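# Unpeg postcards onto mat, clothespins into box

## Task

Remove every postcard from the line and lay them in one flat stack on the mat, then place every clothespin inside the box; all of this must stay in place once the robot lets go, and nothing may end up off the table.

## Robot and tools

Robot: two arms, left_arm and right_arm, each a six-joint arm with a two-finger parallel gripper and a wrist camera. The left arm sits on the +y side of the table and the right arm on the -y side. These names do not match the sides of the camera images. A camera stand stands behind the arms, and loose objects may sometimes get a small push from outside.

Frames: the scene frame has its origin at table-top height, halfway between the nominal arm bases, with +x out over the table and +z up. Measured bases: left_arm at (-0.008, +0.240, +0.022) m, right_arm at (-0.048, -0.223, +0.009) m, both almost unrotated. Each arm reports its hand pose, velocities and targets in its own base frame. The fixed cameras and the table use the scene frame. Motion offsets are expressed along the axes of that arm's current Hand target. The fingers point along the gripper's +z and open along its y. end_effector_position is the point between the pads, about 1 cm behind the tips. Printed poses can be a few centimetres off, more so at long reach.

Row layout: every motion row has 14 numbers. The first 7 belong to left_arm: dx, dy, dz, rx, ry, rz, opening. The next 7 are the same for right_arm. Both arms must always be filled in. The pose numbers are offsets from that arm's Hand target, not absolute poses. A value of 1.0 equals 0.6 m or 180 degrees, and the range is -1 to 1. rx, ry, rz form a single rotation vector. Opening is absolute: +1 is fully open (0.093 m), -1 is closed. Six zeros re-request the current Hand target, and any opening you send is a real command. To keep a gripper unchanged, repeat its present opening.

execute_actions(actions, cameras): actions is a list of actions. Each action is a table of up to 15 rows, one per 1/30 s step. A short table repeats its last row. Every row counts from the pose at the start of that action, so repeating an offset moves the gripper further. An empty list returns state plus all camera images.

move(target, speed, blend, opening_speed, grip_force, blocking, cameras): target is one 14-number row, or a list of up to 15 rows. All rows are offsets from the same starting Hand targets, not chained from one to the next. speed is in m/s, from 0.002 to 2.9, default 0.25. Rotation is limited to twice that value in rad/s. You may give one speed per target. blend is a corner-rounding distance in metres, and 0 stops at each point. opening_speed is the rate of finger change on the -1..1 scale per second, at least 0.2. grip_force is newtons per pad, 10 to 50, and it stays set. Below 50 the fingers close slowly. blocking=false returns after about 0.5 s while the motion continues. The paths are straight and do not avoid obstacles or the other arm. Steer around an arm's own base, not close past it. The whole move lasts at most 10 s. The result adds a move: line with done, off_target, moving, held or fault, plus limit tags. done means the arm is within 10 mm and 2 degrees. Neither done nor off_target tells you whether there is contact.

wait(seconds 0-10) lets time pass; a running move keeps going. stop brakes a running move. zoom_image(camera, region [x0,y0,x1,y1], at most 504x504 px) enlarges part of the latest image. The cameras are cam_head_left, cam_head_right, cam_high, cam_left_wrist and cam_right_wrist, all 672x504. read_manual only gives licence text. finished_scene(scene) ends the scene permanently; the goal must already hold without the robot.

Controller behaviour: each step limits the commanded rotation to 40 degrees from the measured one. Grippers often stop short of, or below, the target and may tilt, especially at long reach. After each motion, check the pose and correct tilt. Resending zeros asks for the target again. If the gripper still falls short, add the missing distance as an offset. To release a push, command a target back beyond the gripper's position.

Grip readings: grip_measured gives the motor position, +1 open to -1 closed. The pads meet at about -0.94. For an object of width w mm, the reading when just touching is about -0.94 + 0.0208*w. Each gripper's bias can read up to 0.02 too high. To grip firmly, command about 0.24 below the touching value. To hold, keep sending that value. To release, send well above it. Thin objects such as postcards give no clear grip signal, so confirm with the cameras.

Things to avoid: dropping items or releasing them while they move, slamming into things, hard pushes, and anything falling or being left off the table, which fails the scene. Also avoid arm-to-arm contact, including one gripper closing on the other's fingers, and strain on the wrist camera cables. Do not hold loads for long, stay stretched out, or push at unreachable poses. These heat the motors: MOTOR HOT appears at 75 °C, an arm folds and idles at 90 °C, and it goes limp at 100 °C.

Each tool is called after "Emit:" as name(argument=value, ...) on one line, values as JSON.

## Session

Emit:
execute_actions(actions=[])

Emit:
zoom_image(camera="cam_head_left", region=[200, 130, 520, 370])

Emit:
zoom_image(camera="cam_high", region=[100, 130, 480, 480])

Scene clock: 0.00 s.
left_arm: end_effector_position=(+0.3466, +0.1106, +0.0885) grip_measured=+1.000 end_effector_quat_wxyz=(+0.627, -0.088, +0.760, +0.148) | right_arm: end_effector_position=(+0.3073, -0.1675, +0.0668) grip_measured=+1.000 end_effector_quat_wxyz=(+0.548, +0.264, +0.773, -0.179)
Joint positions: left_arm=[0.277 1.733 0.172 1.39 -0.069 0.103 0.093] | right_arm=[-0.38 1.563 0.19 1.019 0.249 0.104 0.093]
Joint velocities: within noise
Joint torques (N m): no reading
Heat: left arm: 38 °C; right arm: 38 °C.
Hand target: left_arm +0.3481, +0.1111, +0.0927; +0.632, -0.088, +0.755, +0.148 | right_arm +0.3108, -0.1689, +0.0747; +0.559, +0.264, +0.765, -0.179
Tool commands: left_gripper/opening=+1.0 right_gripper/opening=+1.0

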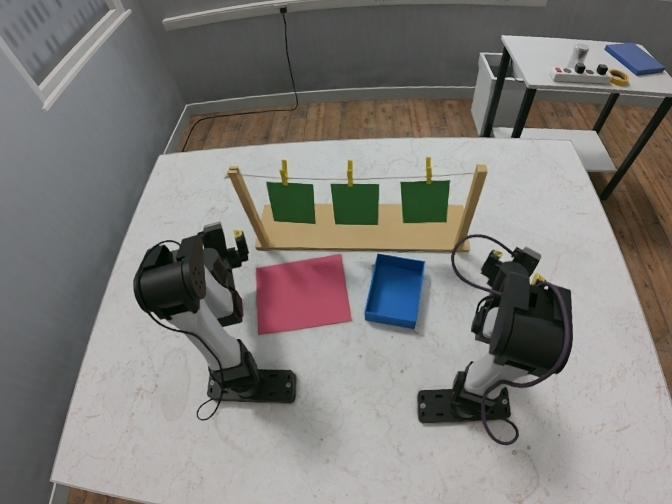

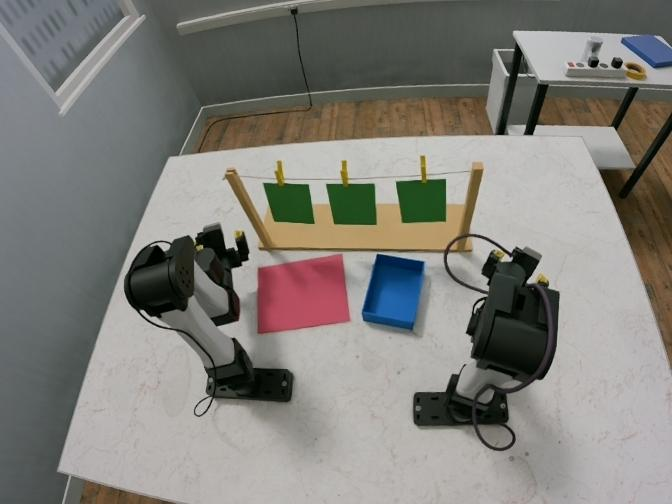

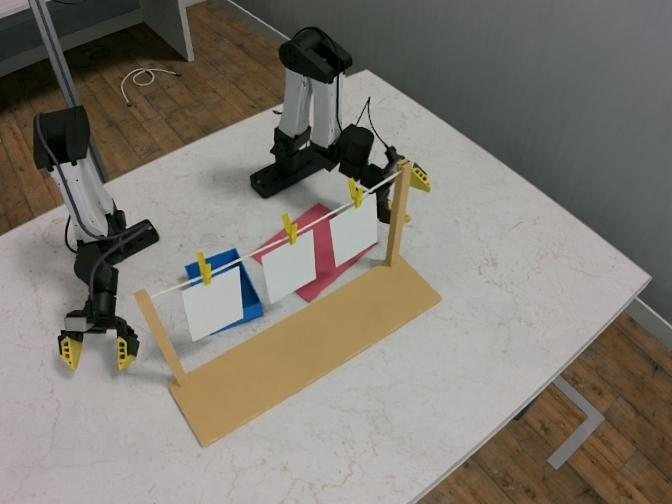

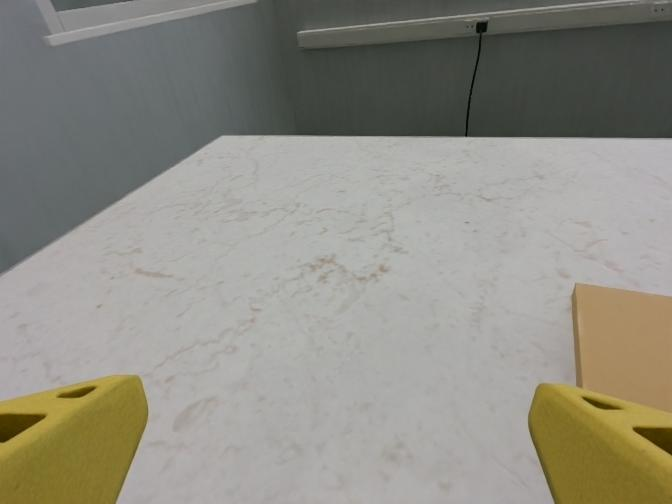

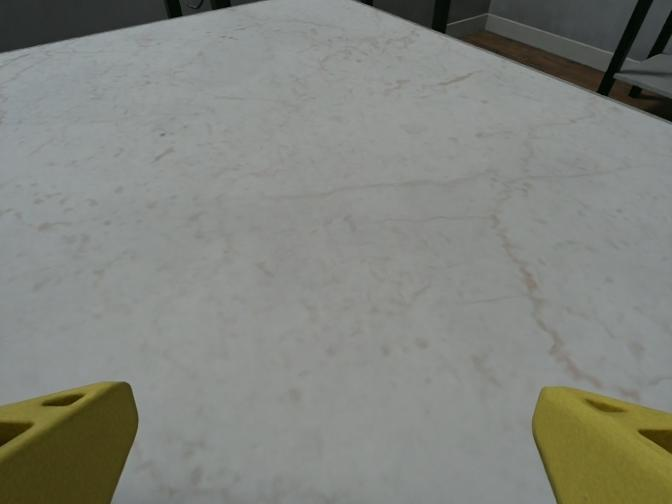

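Scaled by 1.575.

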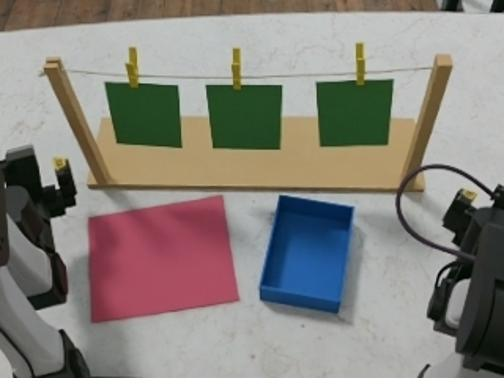

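Scaled by 1.326.

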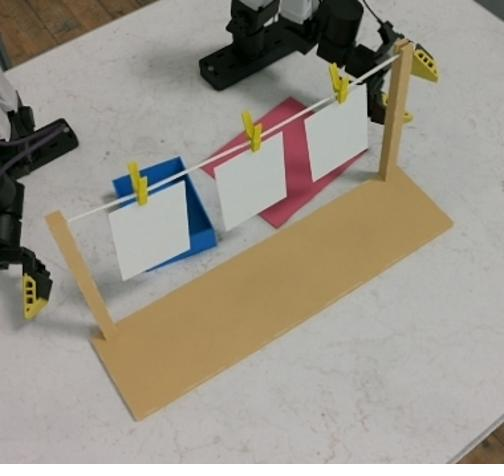

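Emit:
move(target=[[-0.043,-0.006,-0.193,0.1,0,0,0.0,-0.376,0.09,-0.211,-0.2,0.03,-0.15,0.31],[-0.245,-0.536,-0.32,0.3975,-0.0326,0.0243,0.0,-0.47,0.395,-0.198,-0.5635,0.0721,-0.4204,0.31]], speed=0.4, blend=0.04, cameras=["all"])

Scene clock: 40.00 s.
left_arm: end_effector_position=(+0.2963, -0.2572, +0.2128) grip_measured=+0.001 end_effector_quat_wxyz=(+0.579, +0.332, +0.688, -0.285) | right_arm: end_effector_position=(+0.4294, +0.0271, +0.3794) grip_measured=+0.312 end_effector_quat_wxyz=(+0.456, -0.572, +0.678, +0.069)
Joint positions: left_arm=[-0.577 1.226 0.543 0.506 0.325 0.049 0.045] | right_arm=[-0.222 2.029 2.626 -1.572 -0.803 -1.365 0.06]
Joint torques (N m): left_arm=[-0.14 -3.23 8.91 2.33 0.06 -0.05] | right_arm=[0.05 -7.43 6.09 1.34 -0.83 -0.12]
Heat: left arm: 40 °C; right arm: 39 °C.
Hand target: left_arm +0.3000, -0.2640, +0.2306; +0.594, +0.332, +0.671, -0.294 | right_arm +0.4302, +0.0303, +0.3844; +0.271, -0.673, +0.660, +0.193
Off the commanded pose: left_arm 0.019 m, 3 deg | right_arm 0.006 m, 28 deg.
joint sent to its limit (right arm) — joint 4 (wrist pitch), lower limit. The joint targets are off in orientation, not in position.
move: off_target (left_arm, right_arm)

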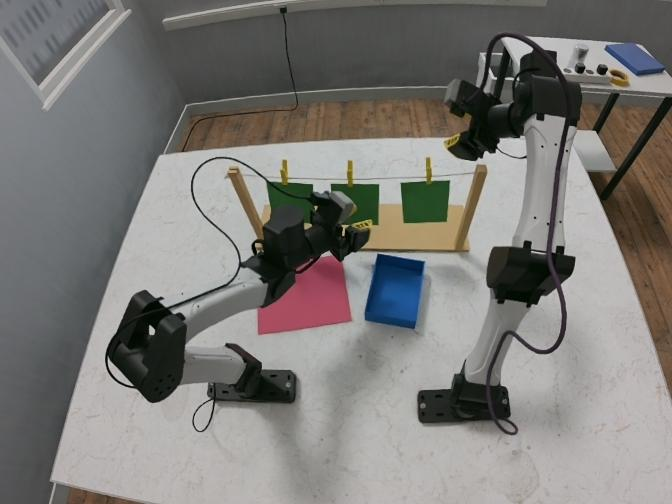

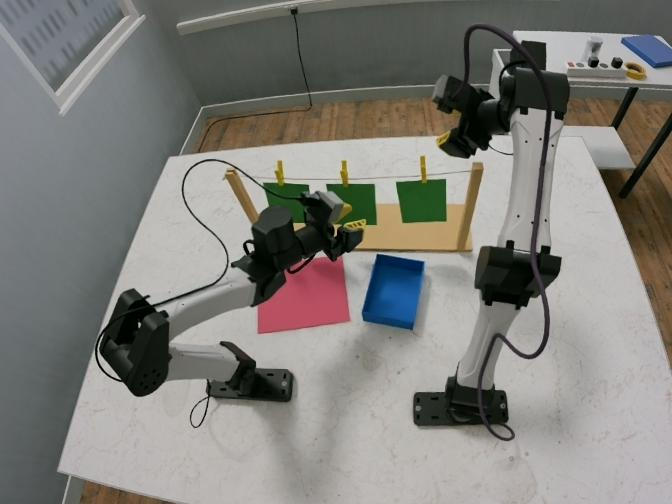

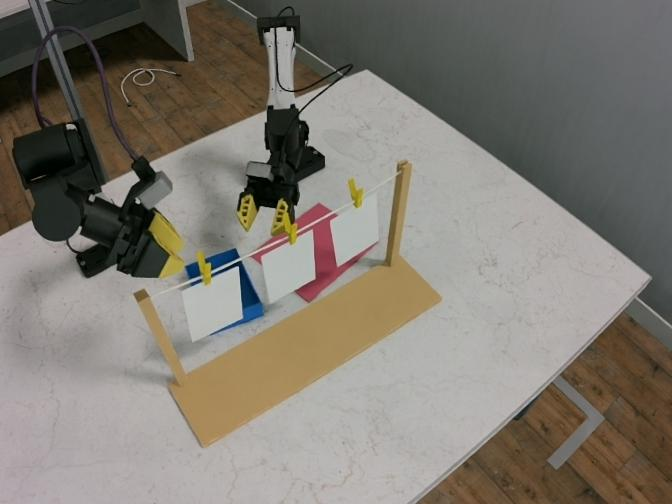

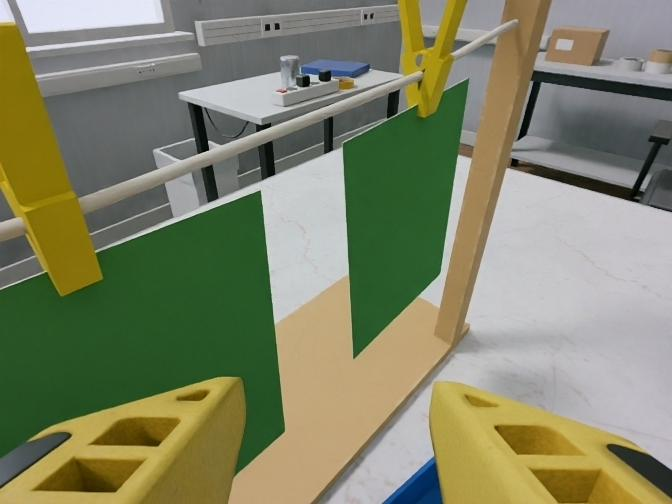

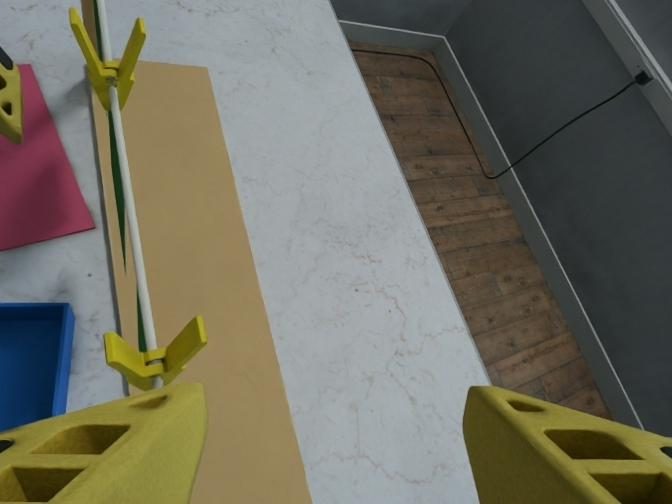

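Emit:
move(target=[0.11,-0.028,0.142,0,0,0,0.0,0,0,0,0,0,0,0.31], speed=0.2, cameras=["cam_left_wrist"])

Scene clock: 58.33 s.
left_arm: end_effector_position=(+0.3263, -0.3299, +0.1433) grip_measured=+0.001 end_effector_quat_wxyz=(+0.579, +0.341, +0.681, -0.293) | right_arm: end_effector_position=(+0.4294, +0.0271, +0.3795) grip_measured=+0.312 end_effector_quat_wxyz=(+0.456, -0.572, +0.678, +0.069)
Joint positions: left_arm=[-0.713 1.737 0.632 0.942 0.217 0.031 0.045] | right_arm=[-0.222 2.029 2.626 -1.572 -0.803 -1.365 0.06]
Joint torques (N m): left_arm=[-0.09 -5.96 7.24 2.36 -0.23 -0.05] | right_arm=[0.08 -7.43 6.08 1.35 -0.8 -0.11]
Heat: left arm: 46 °C; right arm: 41 °C.
Hand target: left_arm +0.3330, -0.3350, +0.1549; +0.594, +0.332, +0.671, -0.294 | right_arm +0.4302, +0.0303, +0.3845; +0.271, -0.673, +0.660, +0.193
Off the commanded pose: left_arm 0.014 m, 2 deg | right_arm 0.006 m, 28 deg.
joint sent to its limit (right arm) — joint 4 (wrist pitch), lower limit. The joint targets are off in orientation, not in position.
move: off_target (left_arm, right_arm)
Images, in order (width x height): cam_left_wrist 672x504.

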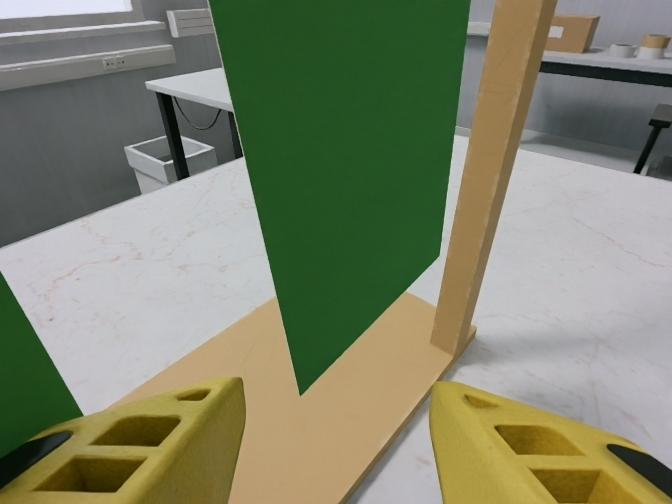

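Emit:
move(target=[0.005,0.012,0.10,0,0,0,0.0,0,0,0,0,0,0,0.31], speed=0.15, cameras=["cam_left_wrist","cam_right_wrist"])

Scene clock: 66.33 s.
left_arm: end_effector_position=(+0.3696, -0.3729, +0.1410) grip_measured=+0.001 end_effector_quat_wxyz=(+0.591, +0.338, +0.671, -0.295) | right_arm: end_effector_position=(+0.4294, +0.0271, +0.3795) grip_measured=+0.312 end_effector_quat_wxyz=(+0.456, -0.572, +0.678, +0.069)
Joint positions: left_arm=[-0.725 1.949 0.875 0.944 0.203 0.029 0.045] | right_arm=[-0.222 2.029 2.626 -1.572 -0.803 -1.365 0.06]
Joint torques (N m): left_arm=[-0.21 -7.6 7.43 2.01 -0.23 -0.05] | right_arm=[0.09 -7.45 6.09 1.35 -0.78 -0.11]
Heat: left arm: 45 °C; right arm: 41 °C.
Hand target: left_arm +0.3746, -0.3778, +0.1446; +0.594, +0.332, +0.671, -0.294 | right_arm +0.4302, +0.0303, +0.3845; +0.271, -0.673, +0.660, +0.193
Off the commanded pose: left_arm 0.008 m, 1 deg | right_arm 0.006 m, 28 deg.
joint sent to its limit (right arm) — joint 4 (wrist pitch), lower limit. The joint targets are off in orientation, not in position.
move: off_target (right_arm)
Images, in order (width x height): cam_left_wrist 672x504, cam_right_wrist 672x504.

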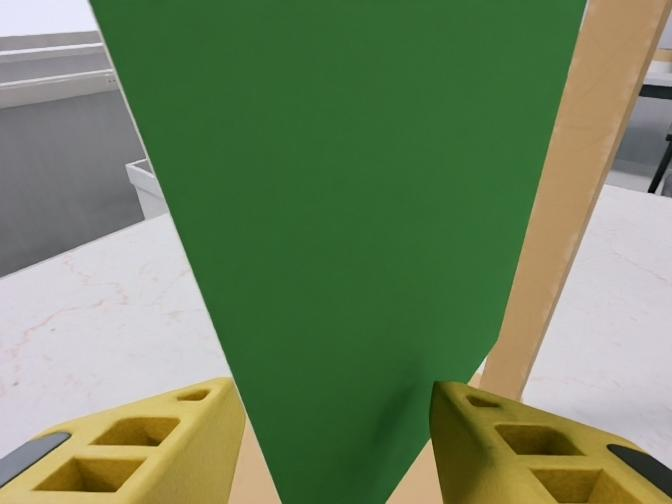

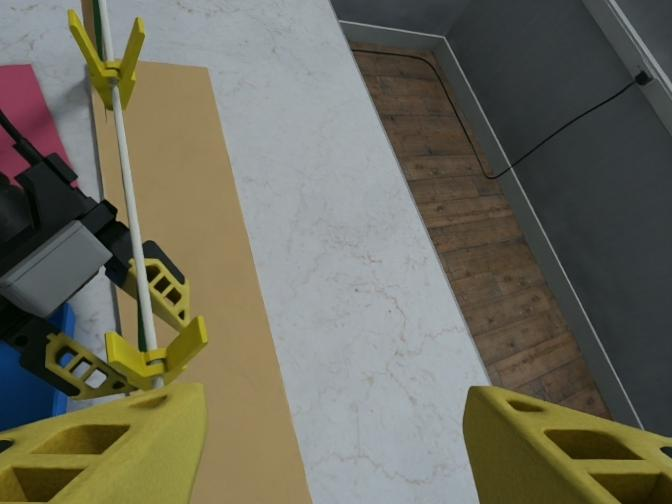

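Emit:
move(target=[[0.0,0.017,0.0,0,0,0,0.0,0,0,0,0,0,0,0.31],[0.0,0.017,0.0,0,0,0,-1,0,0,0,0,0,0,0.31]], speed=0.15, opening_speed=0.8, cameras=["cam_left_wrist","cam_right_wrist"])

Scene clock: 74.90 s.
left_arm: end_effector_position=(+0.3750, -0.3698, +0.1413) grip_measured=-0.982 end_effector_quat_wxyz=(+0.591, +0.337, +0.671, -0.296) | right_arm: end_effector_position=(+0.4294, +0.0271, +0.3795) grip_measured=+0.312 end_effector_quat_wxyz=(+0.456, -0.572, +0.678, +0.069)
Joint positions: left_arm=[-0.708 1.954 0.885 0.939 0.221 0.029 0] | right_arm=[-0.222 2.029 2.626 -1.572 -0.803 -1.365 0.06]
Joint velocities: left_arm=[-0.046 0.017 -0.002 0.081 0.007 -0.051 0] | right_arm=[within noise]
Joint torques (N m): left_arm=[0.73 -7.61 7.45 2 -0.14 -0.02] | right_arm=[0.08 -7.42 6.08 1.35 -0.79 -0.12]
Heat: left arm: 46 °C; right arm: 42 °C.
Hand target: left_arm +0.3827, -0.3716, +0.1446; +0.594, +0.332, +0.671, -0.294 | right_arm +0.4302, +0.0303, +0.3845; +0.271, -0.673, +0.660, +0.193
Off the commanded pose: left_arm 0.009 m, 1 deg | right_arm 0.006 m, 28 deg.
joint sent to its limit (right arm) — joint 4 (wrist pitch), lower limit. The joint targets are off in orientation, not in position.
move: off_target (right_arm)
Images, in order (width x height): cam_left_wrist 672x504, cam_right_wrist 672x504.

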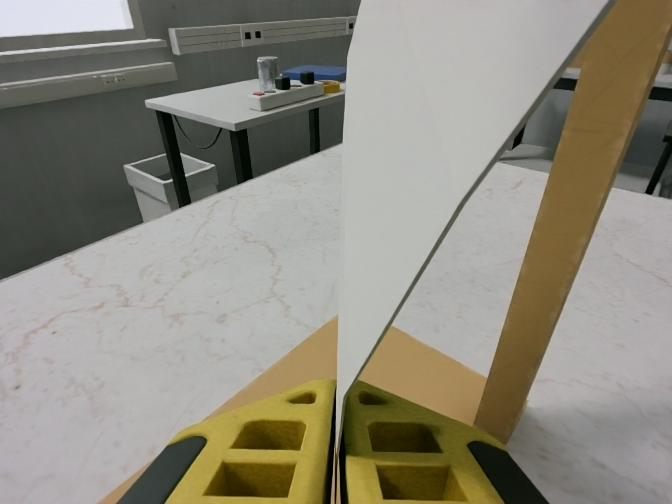

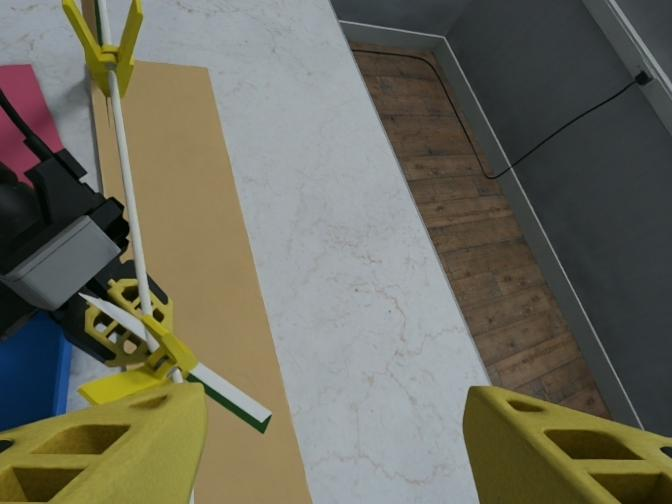

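Emit:
move(target=[0.0,0.028,0.005,0.122,0,0,-1,0,0,0,0,0,0,0.31], speed=0.12, cameras=["cam_left_wrist","cam_right_wrist","cam_high"])

Scene clock: 95.73 s.
left_arm: end_effector_position=(+0.3852, -0.3696, +0.1465) grip_measured=-0.982 end_effector_quat_wxyz=(+0.523, +0.449, +0.592, -0.418) | right_arm: end_effector_position=(+0.4294, +0.0271, +0.3795) grip_measured=+0.312 end_effector_quat_wxyz=(+0.456, -0.572, +0.678, +0.069)
Joint positions: left_arm=[-0.542 2.06 1.07 0.844 0.776 0.077 0] | right_arm=[-0.222 2.029 2.626 -1.572 -0.803 -1.365 0.06]
Joint torques (N m): left_arm=[2.36 -8.13 7.36 1.7 0.03 -0.1] | right_arm=[0.09 -7.45 6.12 1.35 -0.79 -0.11]
Heat: left arm: 46 °C; right arm: 42 °C.
Hand target: left_arm +0.3978, -0.3638, +0.1442; +0.520, +0.439, +0.602, -0.417 | right_arm +0.4302, +0.0303, +0.3845; +0.271, -0.673, +0.660, +0.193
Off the commanded pose: left_arm 0.014 m, 2 deg | right_arm 0.006 m, 28 deg.
joint sent to its limit (right arm) — joint 4 (wrist pitch), lower limit. The joint targets are off in orientation, not in position.
move: off_target (left_arm, right_arm)
Images, in order (width x height): cam_high 672x504, cam_left_wrist 672x504, cam_right_wrist 672x504.

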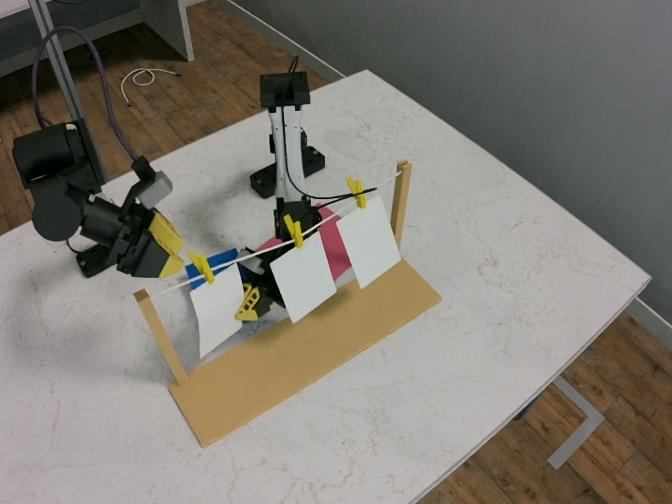

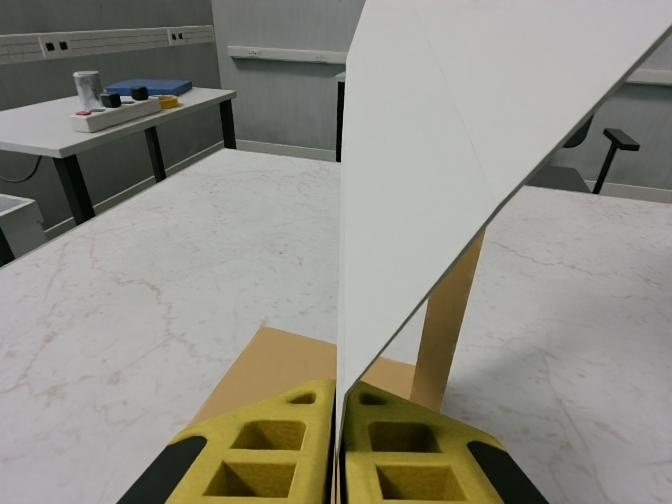

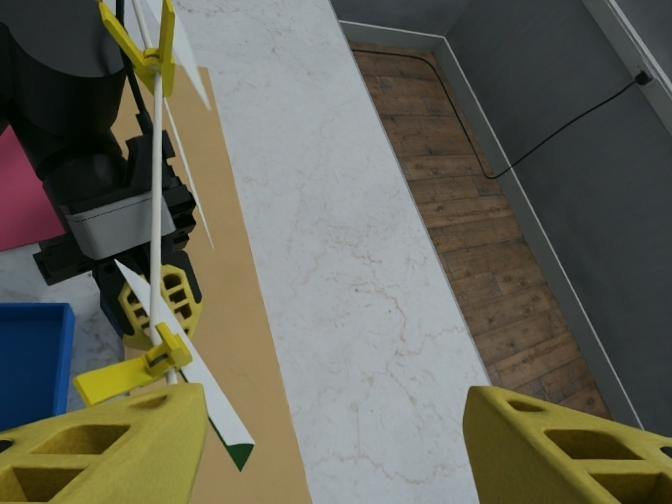

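Emit:
move(target=[0,0,0,0,0,0,-1,0.025,0.053,0.016,0,0,-0.16,0.31], speed=0.15, cameras=["cam_right_wrist"])

Scene clock: 116.73 s.
left_arm: end_effector_position=(+0.3851, -0.3696, +0.1463) grip_measured=-0.982 end_effector_quat_wxyz=(+0.522, +0.449, +0.592, -0.418) | right_arm: end_effector_position=(+0.4100, +0.0235, +0.3501) grip_measured=+0.312 end_effector_quat_wxyz=(-0.428, +0.741, -0.518, +0.019)
Joint positions: left_arm=[-0.542 2.06 1.07 0.843 0.777 0.077 0] | right_arm=[-0.237 1.938 2.402 -1.573 -0.785 -1.964 0.06]
Joint torques (N m): left_arm=[2.36 -8.13 7.36 1.7 0.03 -0.1] | right_arm=[-0.28 -11.25 4.27 1.11 -0.63 -0.1]
Heat: left arm: 47 °C; right arm: 43 °C.
Hand target: left_arm +0.3979, -0.3638, +0.1441; +0.520, +0.439, +0.603, -0.417 | right_arm +0.4004, +0.0250, +0.3641; -0.311, +0.816, -0.472, -0.120
Off the commanded pose: left_arm 0.014 m, 2 deg | right_arm 0.017 m, 23 deg.
joint sent to its limit (right arm) — joint 4 (wrist pitch), lower limit. The joint targets are off in orientation, not in position.
move: off_target (left_arm, right_arm)
Images, in order (width x height): cam_right_wrist 672x504.

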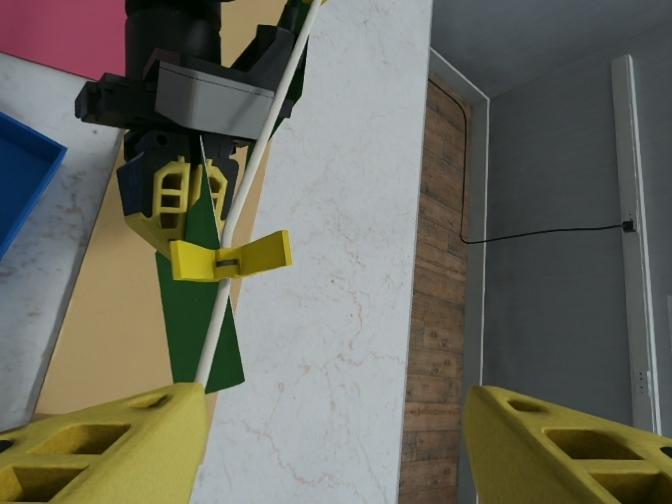

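Emit:
move(target=[0,0,0,0,0,0,-1,-0.013,0.010,0.07,0,0,0,0.31], speed=0.15, cameras=["cam_right_wrist"])

Scene clock: 128.43 s.
left_arm: end_effector_position=(+0.3851, -0.3696, +0.1463) grip_measured=-0.982 end_effector_quat_wxyz=(+0.522, +0.449, +0.592, -0.418) | right_arm: end_effector_position=(+0.4053, +0.0506, +0.3173) grip_measured=+0.312 end_effector_quat_wxyz=(-0.391, +0.764, -0.513, -0.024)
Joint positions: left_arm=[-0.542 2.06 1.07 0.843 0.777 0.077 0] | right_arm=[-0.156 1.937 2.301 -1.573 -0.736 -1.975 0.06]
Joint torques (N m): left_arm=[2.36 -8.13 7.36 1.7 0.03 -0.1] | right_arm=[0.29 -11.85 4.44 0.95 -0.59 -0.1]
Heat: left arm: 47 °C; right arm: 45 °C.
Hand target: left_arm +0.3979, -0.3638, +0.1441; +0.520, +0.439, +0.603, -0.417 | right_arm +0.3953, +0.0543, +0.3329; -0.311, +0.816, -0.472, -0.120
Off the commanded pose: left_arm 0.014 m, 2 deg | right_arm 0.019 m, 16 deg.
joint sent to its limit (right arm) — joint 4 (wrist pitch), lower limit. The joint targets are off in orientation, not in position.
move: off_target (left_arm, right_arm)
Images, in order (width x height): cam_right_wrist 672x504.

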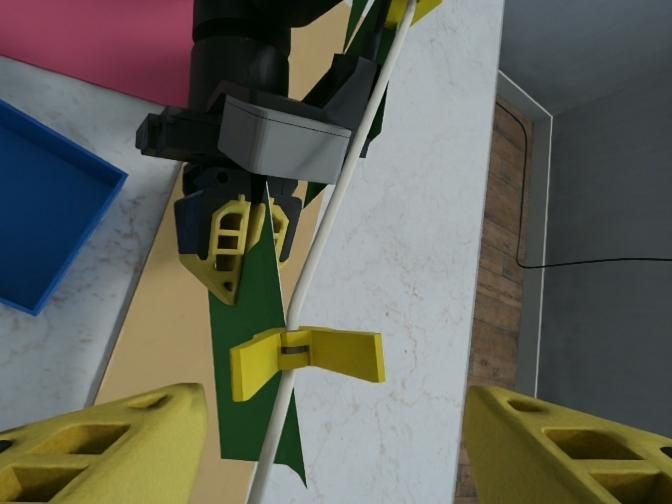

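Emit:
move(target=[[0,0,0,0,0,0,-1,-0.008,0.012,0.028,0,0,0,0.31],[0,0,0,0,0,0,-1,-0.008,0.012,0.028,0,0,0,-1]], speed=0.12, opening_speed=0.6, cameras=["cam_right_wrist"])

Scene clock: 137.30 s.
left_arm: end_effector_position=(+0.3879, -0.3659, +0.1449) grip_measured=-0.982 end_effector_quat_wxyz=(+0.522, +0.448, +0.595, -0.416) | right_arm: end_effector_position=(+0.3983, +0.0619, +0.3066) grip_measured=-0.762 end_effector_quat_wxyz=(-0.377, +0.775, -0.506, -0.037)
Joint positions: left_arm=[-0.532 2.06 1.07 0.836 0.78 0.082 0] | right_arm=[-0.124 1.916 2.239 -1.565 -0.718 -1.985 0.009]
Joint torques (N m): left_arm=[1.5 -8.1 7.43 1.77 0 -0.13] | right_arm=[0.31 -11.21 4.46 0.79 -0.61 -0.09]
Heat: left arm: 47 °C; right arm: 47 °C.
Hand target: left_arm +0.3978, -0.3638, +0.1441; +0.520, +0.439, +0.603, -0.417 | right_arm +0.3884, +0.0654, +0.3193; -0.311, +0.816, -0.472, -0.120
Off the commanded pose: left_arm 0.010 m, 1 deg | right_arm 0.017 m, 14 deg.
joint sent to its limit (right arm) — joint 4 (wrist pitch), lower limit. The joint targets are off in orientation, not in position.
move: off_target (right_arm); target 2's new opening was sent with right_arm's hand 0.017 m and 13 deg from that target
Images, in order (width x height): cam_right_wrist 672x504.

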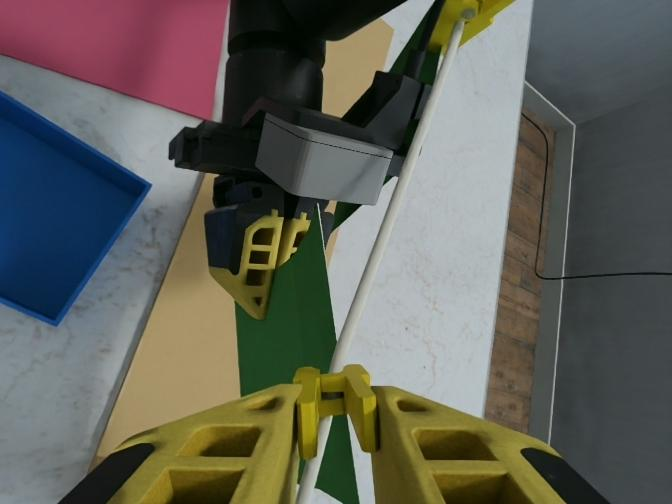

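Emit:
move(target=[[0.083,0,0,0,0,0,-1,0,0,0,0,0,0,-1],[0.083,0,0,0,0,0,-1,-0.061,-0.049,-0.097,0,0,0,-1]], speed=0.12, cameras=["all"])

Scene clock: 153.63 s.
left_arm: end_effector_position=(+0.3940, -0.3630, +0.1006) grip_measured=-0.982 end_effector_quat_wxyz=(+0.523, +0.443, +0.599, -0.414) | right_arm: end_effector_position=(+0.3954, +0.0648, +0.3755) grip_measured=-0.778 end_effector_quat_wxyz=(-0.437, +0.741, -0.510, +0.012)
Joint positions: left_arm=[-0.522 2.193 1.055 0.982 0.78 0.077 0] | right_arm=[-0.132 1.896 2.447 -1.576 -0.762 -1.846 0.008]
Joint torques (N m): left_arm=[1.02 -8.94 3.89 2.13 0.07 -0.07] | right_arm=[-0.68 -9.57 6.13 1.3 -0.83 0.04]
Heat: left arm: 47 °C; right arm: 48 °C.
Hand target: left_arm +0.3941, -0.3591, +0.0949; +0.520, +0.439, +0.602, -0.417 | right_arm +0.3883, +0.0655, +0.3940; -0.311, +0.816, -0.472, -0.120
Off the commanded pose: left_arm 0.007 m, 1 deg | right_arm 0.020 m, 23 deg.
joint read past its limit (right arm) — joint 4 (wrist pitch), lower limit.
joint sent to its limit (right arm) — joint 4 (wrist pitch), lower limit. The joint targets are off in orientation, not in position.
move: off_target (right_arm)

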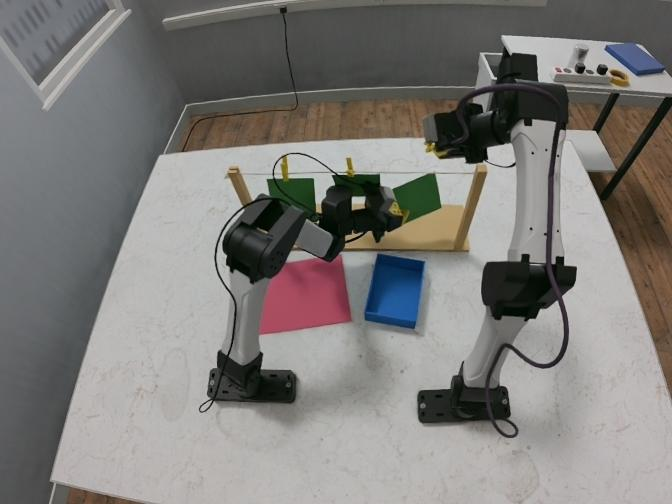

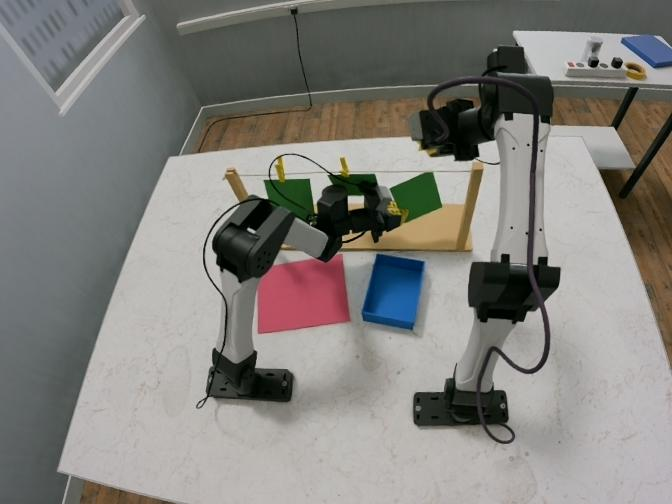

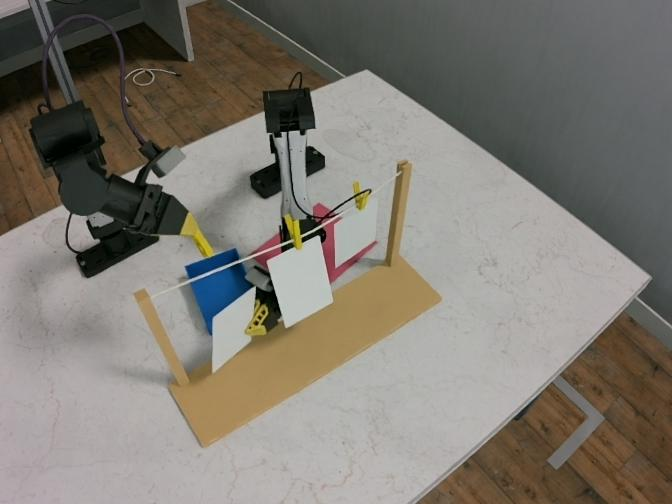

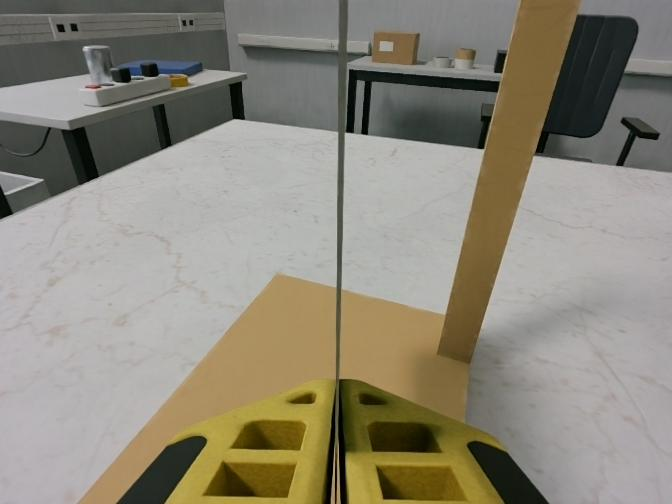

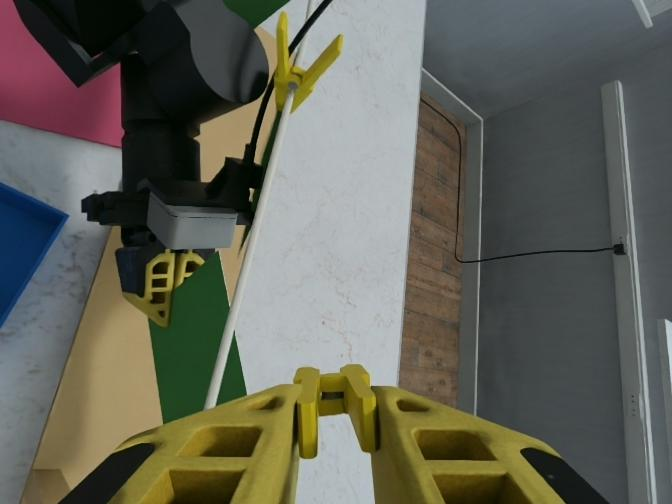

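Emit:
move(target=[[0.05,0.002,0.005,0,0,0,-1,0,0,0,0,0,0,-1],[0.003,-0.151,-0.042,0,0,0,-1,0,0,0,0,0,0,-1],[-0.048,-0.179,-0.471,0.0342,0.2011,-0.4251,-1,0,0,0,0,0,0,-1],[0.114,-0.156,-0.51,0.0342,0.2011,-0.4251,-1,0,0,0,0,0,0,-1]], speed=[0.15,0.2,0.4,0.2], blend=[0.01,0.03,0.01,0], cameras=["cam_left_wrist","cam_head_left","cam_high"])

Scene clock: 185.73 s.
left_arm: end_effector_position=(+0.2206, -0.0854, +0.0700) grip_measured=-0.982 end_effector_quat_wxyz=(-0.065, +0.097, +0.840, -0.530) | right_arm: end_effector_position=(+0.3953, +0.0650, +0.3757) grip_measured=-0.778 end_effector_quat_wxyz=(-0.437, +0.741, -0.510, +0.011)
Joint positions: left_arm=[0.239 1.966 1.031 -1.403 0.932 0.87 0] | right_arm=[-0.132 1.896 2.447 -1.576 -0.764 -1.844 0.008]
Joint torques (N m): left_arm=[0.54 -6.15 2.77 -0.76 0.22 0.15] | right_arm=[-0.7 -9.54 6.15 1.3 -0.81 0.06]
Heat: left arm: 44 °C; right arm: 52 °C.
Hand target: left_arm +0.2195, -0.0840, +0.0654; -0.065, +0.103, +0.841, -0.527 | right_arm +0.3883, +0.0655, +0.3940; -0.311, +0.816, -0.472, -0.120
Off the commanded pose: left_arm 0.005 m, 1 deg | right_arm 0.020 m, 23 deg.
joint read past its limit (right arm) — joint 4 (wrist pitch), lower limit.
joint sent to its limit (right arm) — joint 4 (wrist pitch), lower limit. The joint targets are off in orientation, not in position.
move: off_target (right_arm)
Images, in order (width x height): cam_head_left 672x504, cam_high 672x504, cam_left_wrist 672x504.

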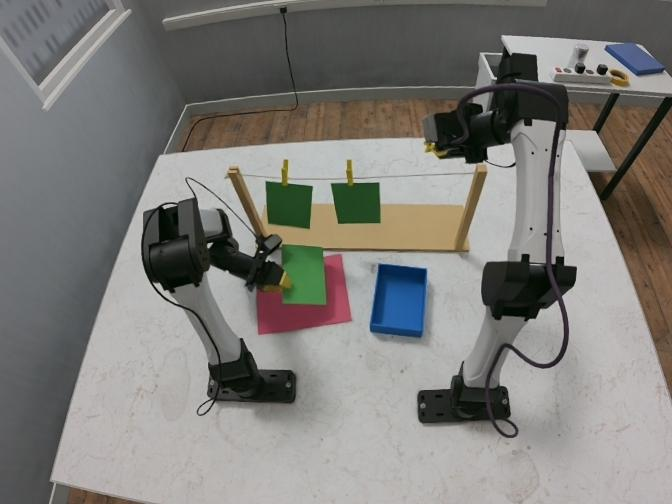

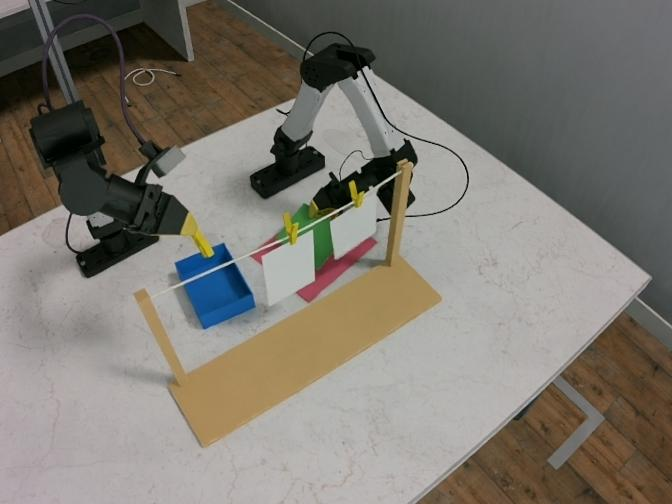

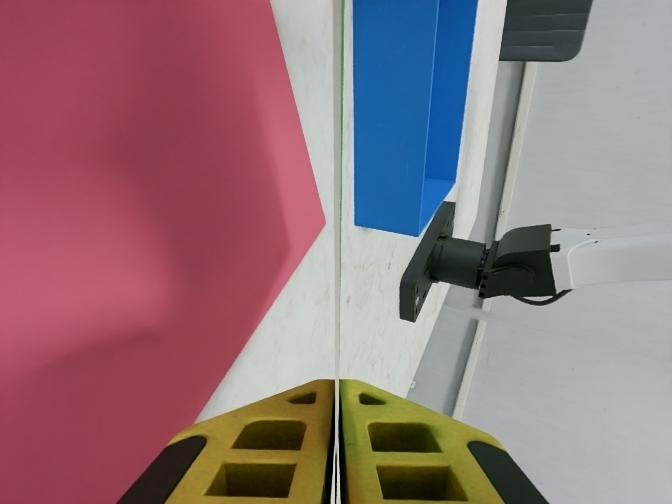

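Emit:
move(target=[[0,0.036,0.017,0,0,0,-1,0,0,0,0,0,0,-1],[0,0.036,0.017,0,0,0,-0.45,0,0,0,0,0,0,-1],[0,0.136,-0.193,0,0,0,-0.45,0,0,0,0,0,0,-1]], speed=[0.08,0.2,0.5], opening_speed=0.8, cameras=["cam_left_wrist","cam_head_left","cam_high"])

Emit:
zoom_image(camera="cam_head_left", region=[230, 230, 360, 350])

Scene clock: 199.63 s.
left_arm: end_effector_position=(+0.2534, +0.0506, +0.0414) grip_measured=-0.452 end_effector_quat_wxyz=(-0.019, +0.078, +0.870, -0.486) | right_arm: end_effector_position=(+0.3953, +0.0650, +0.3757) grip_measured=-0.778 end_effector_quat_wxyz=(-0.437, +0.741, -0.510, +0.011)
Joint positions: left_arm=[0.617 2.223 1.378 -1.557 0.675 1.102 0.024] | right_arm=[-0.132 1.896 2.447 -1.576 -0.764 -1.844 0.008]
Joint torques (N m): left_arm=[-0.09 -7.91 4.57 -1.31 0.09 0.15] | right_arm=[-0.73 -9.54 6.15 1.3 -0.81 0.05]
Heat: left arm: 43 °C; right arm: 53 °C.
Hand target: left_arm +0.2533, +0.0517, +0.0425; -0.065, +0.103, +0.841, -0.527 | right_arm +0.3883, +0.0655, +0.3940; -0.311, +0.816, -0.472, -0.120
Off the commanded pose: left_arm 0.002 m, 8 deg | right_arm 0.020 m, 23 deg.
joint read past its limit (right arm) — joint 4 (wrist pitch), lower limit.
joint sent to its limit (left arm) — joint 4 (wrist pitch), lower limit. The joint targets are off in orientation, not in position.
joint sent to its limit (right arm) — joint 4 (wrist pitch), lower limit. The joint targets are off in orientation, not in position.
move: off_target (left_arm, right_arm)
Images, in order (width x height): cam_head_left 672x504, cam_high 672x504, cam_left_wrist 672x504.

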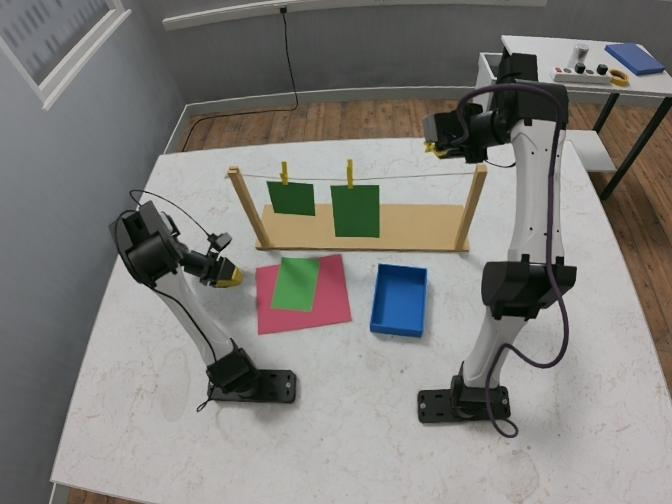

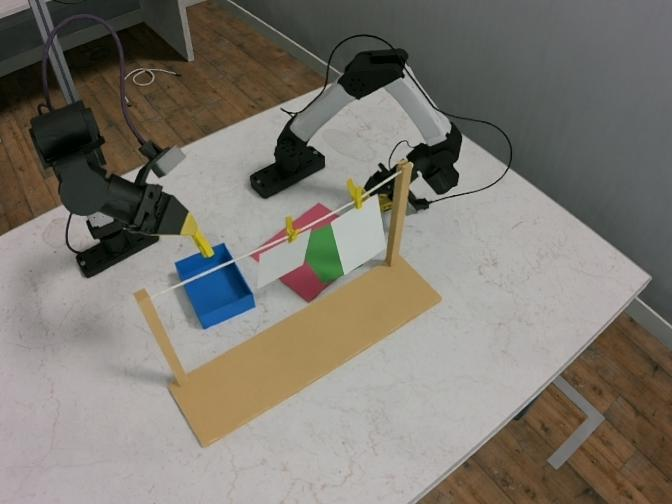

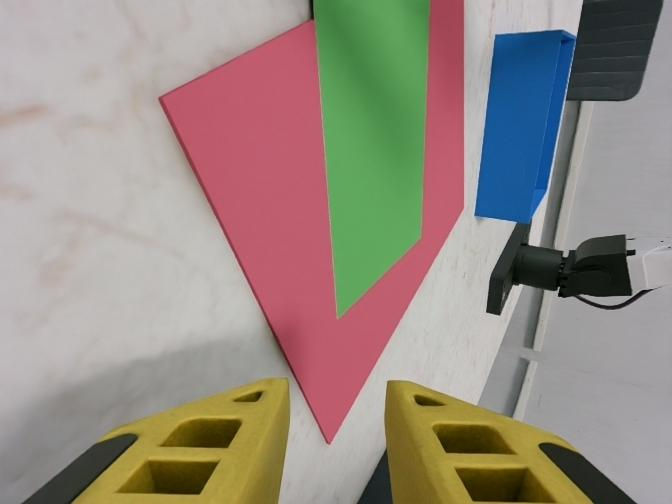

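Scaled by 3.877.

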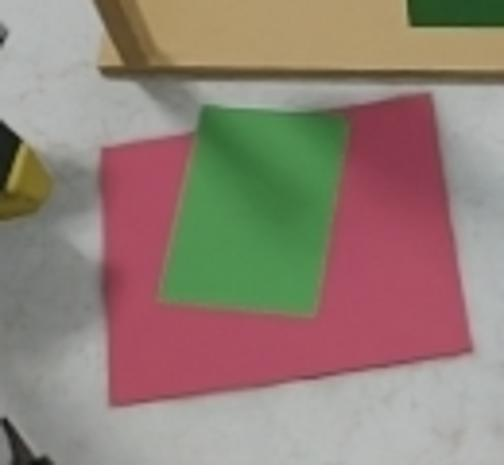

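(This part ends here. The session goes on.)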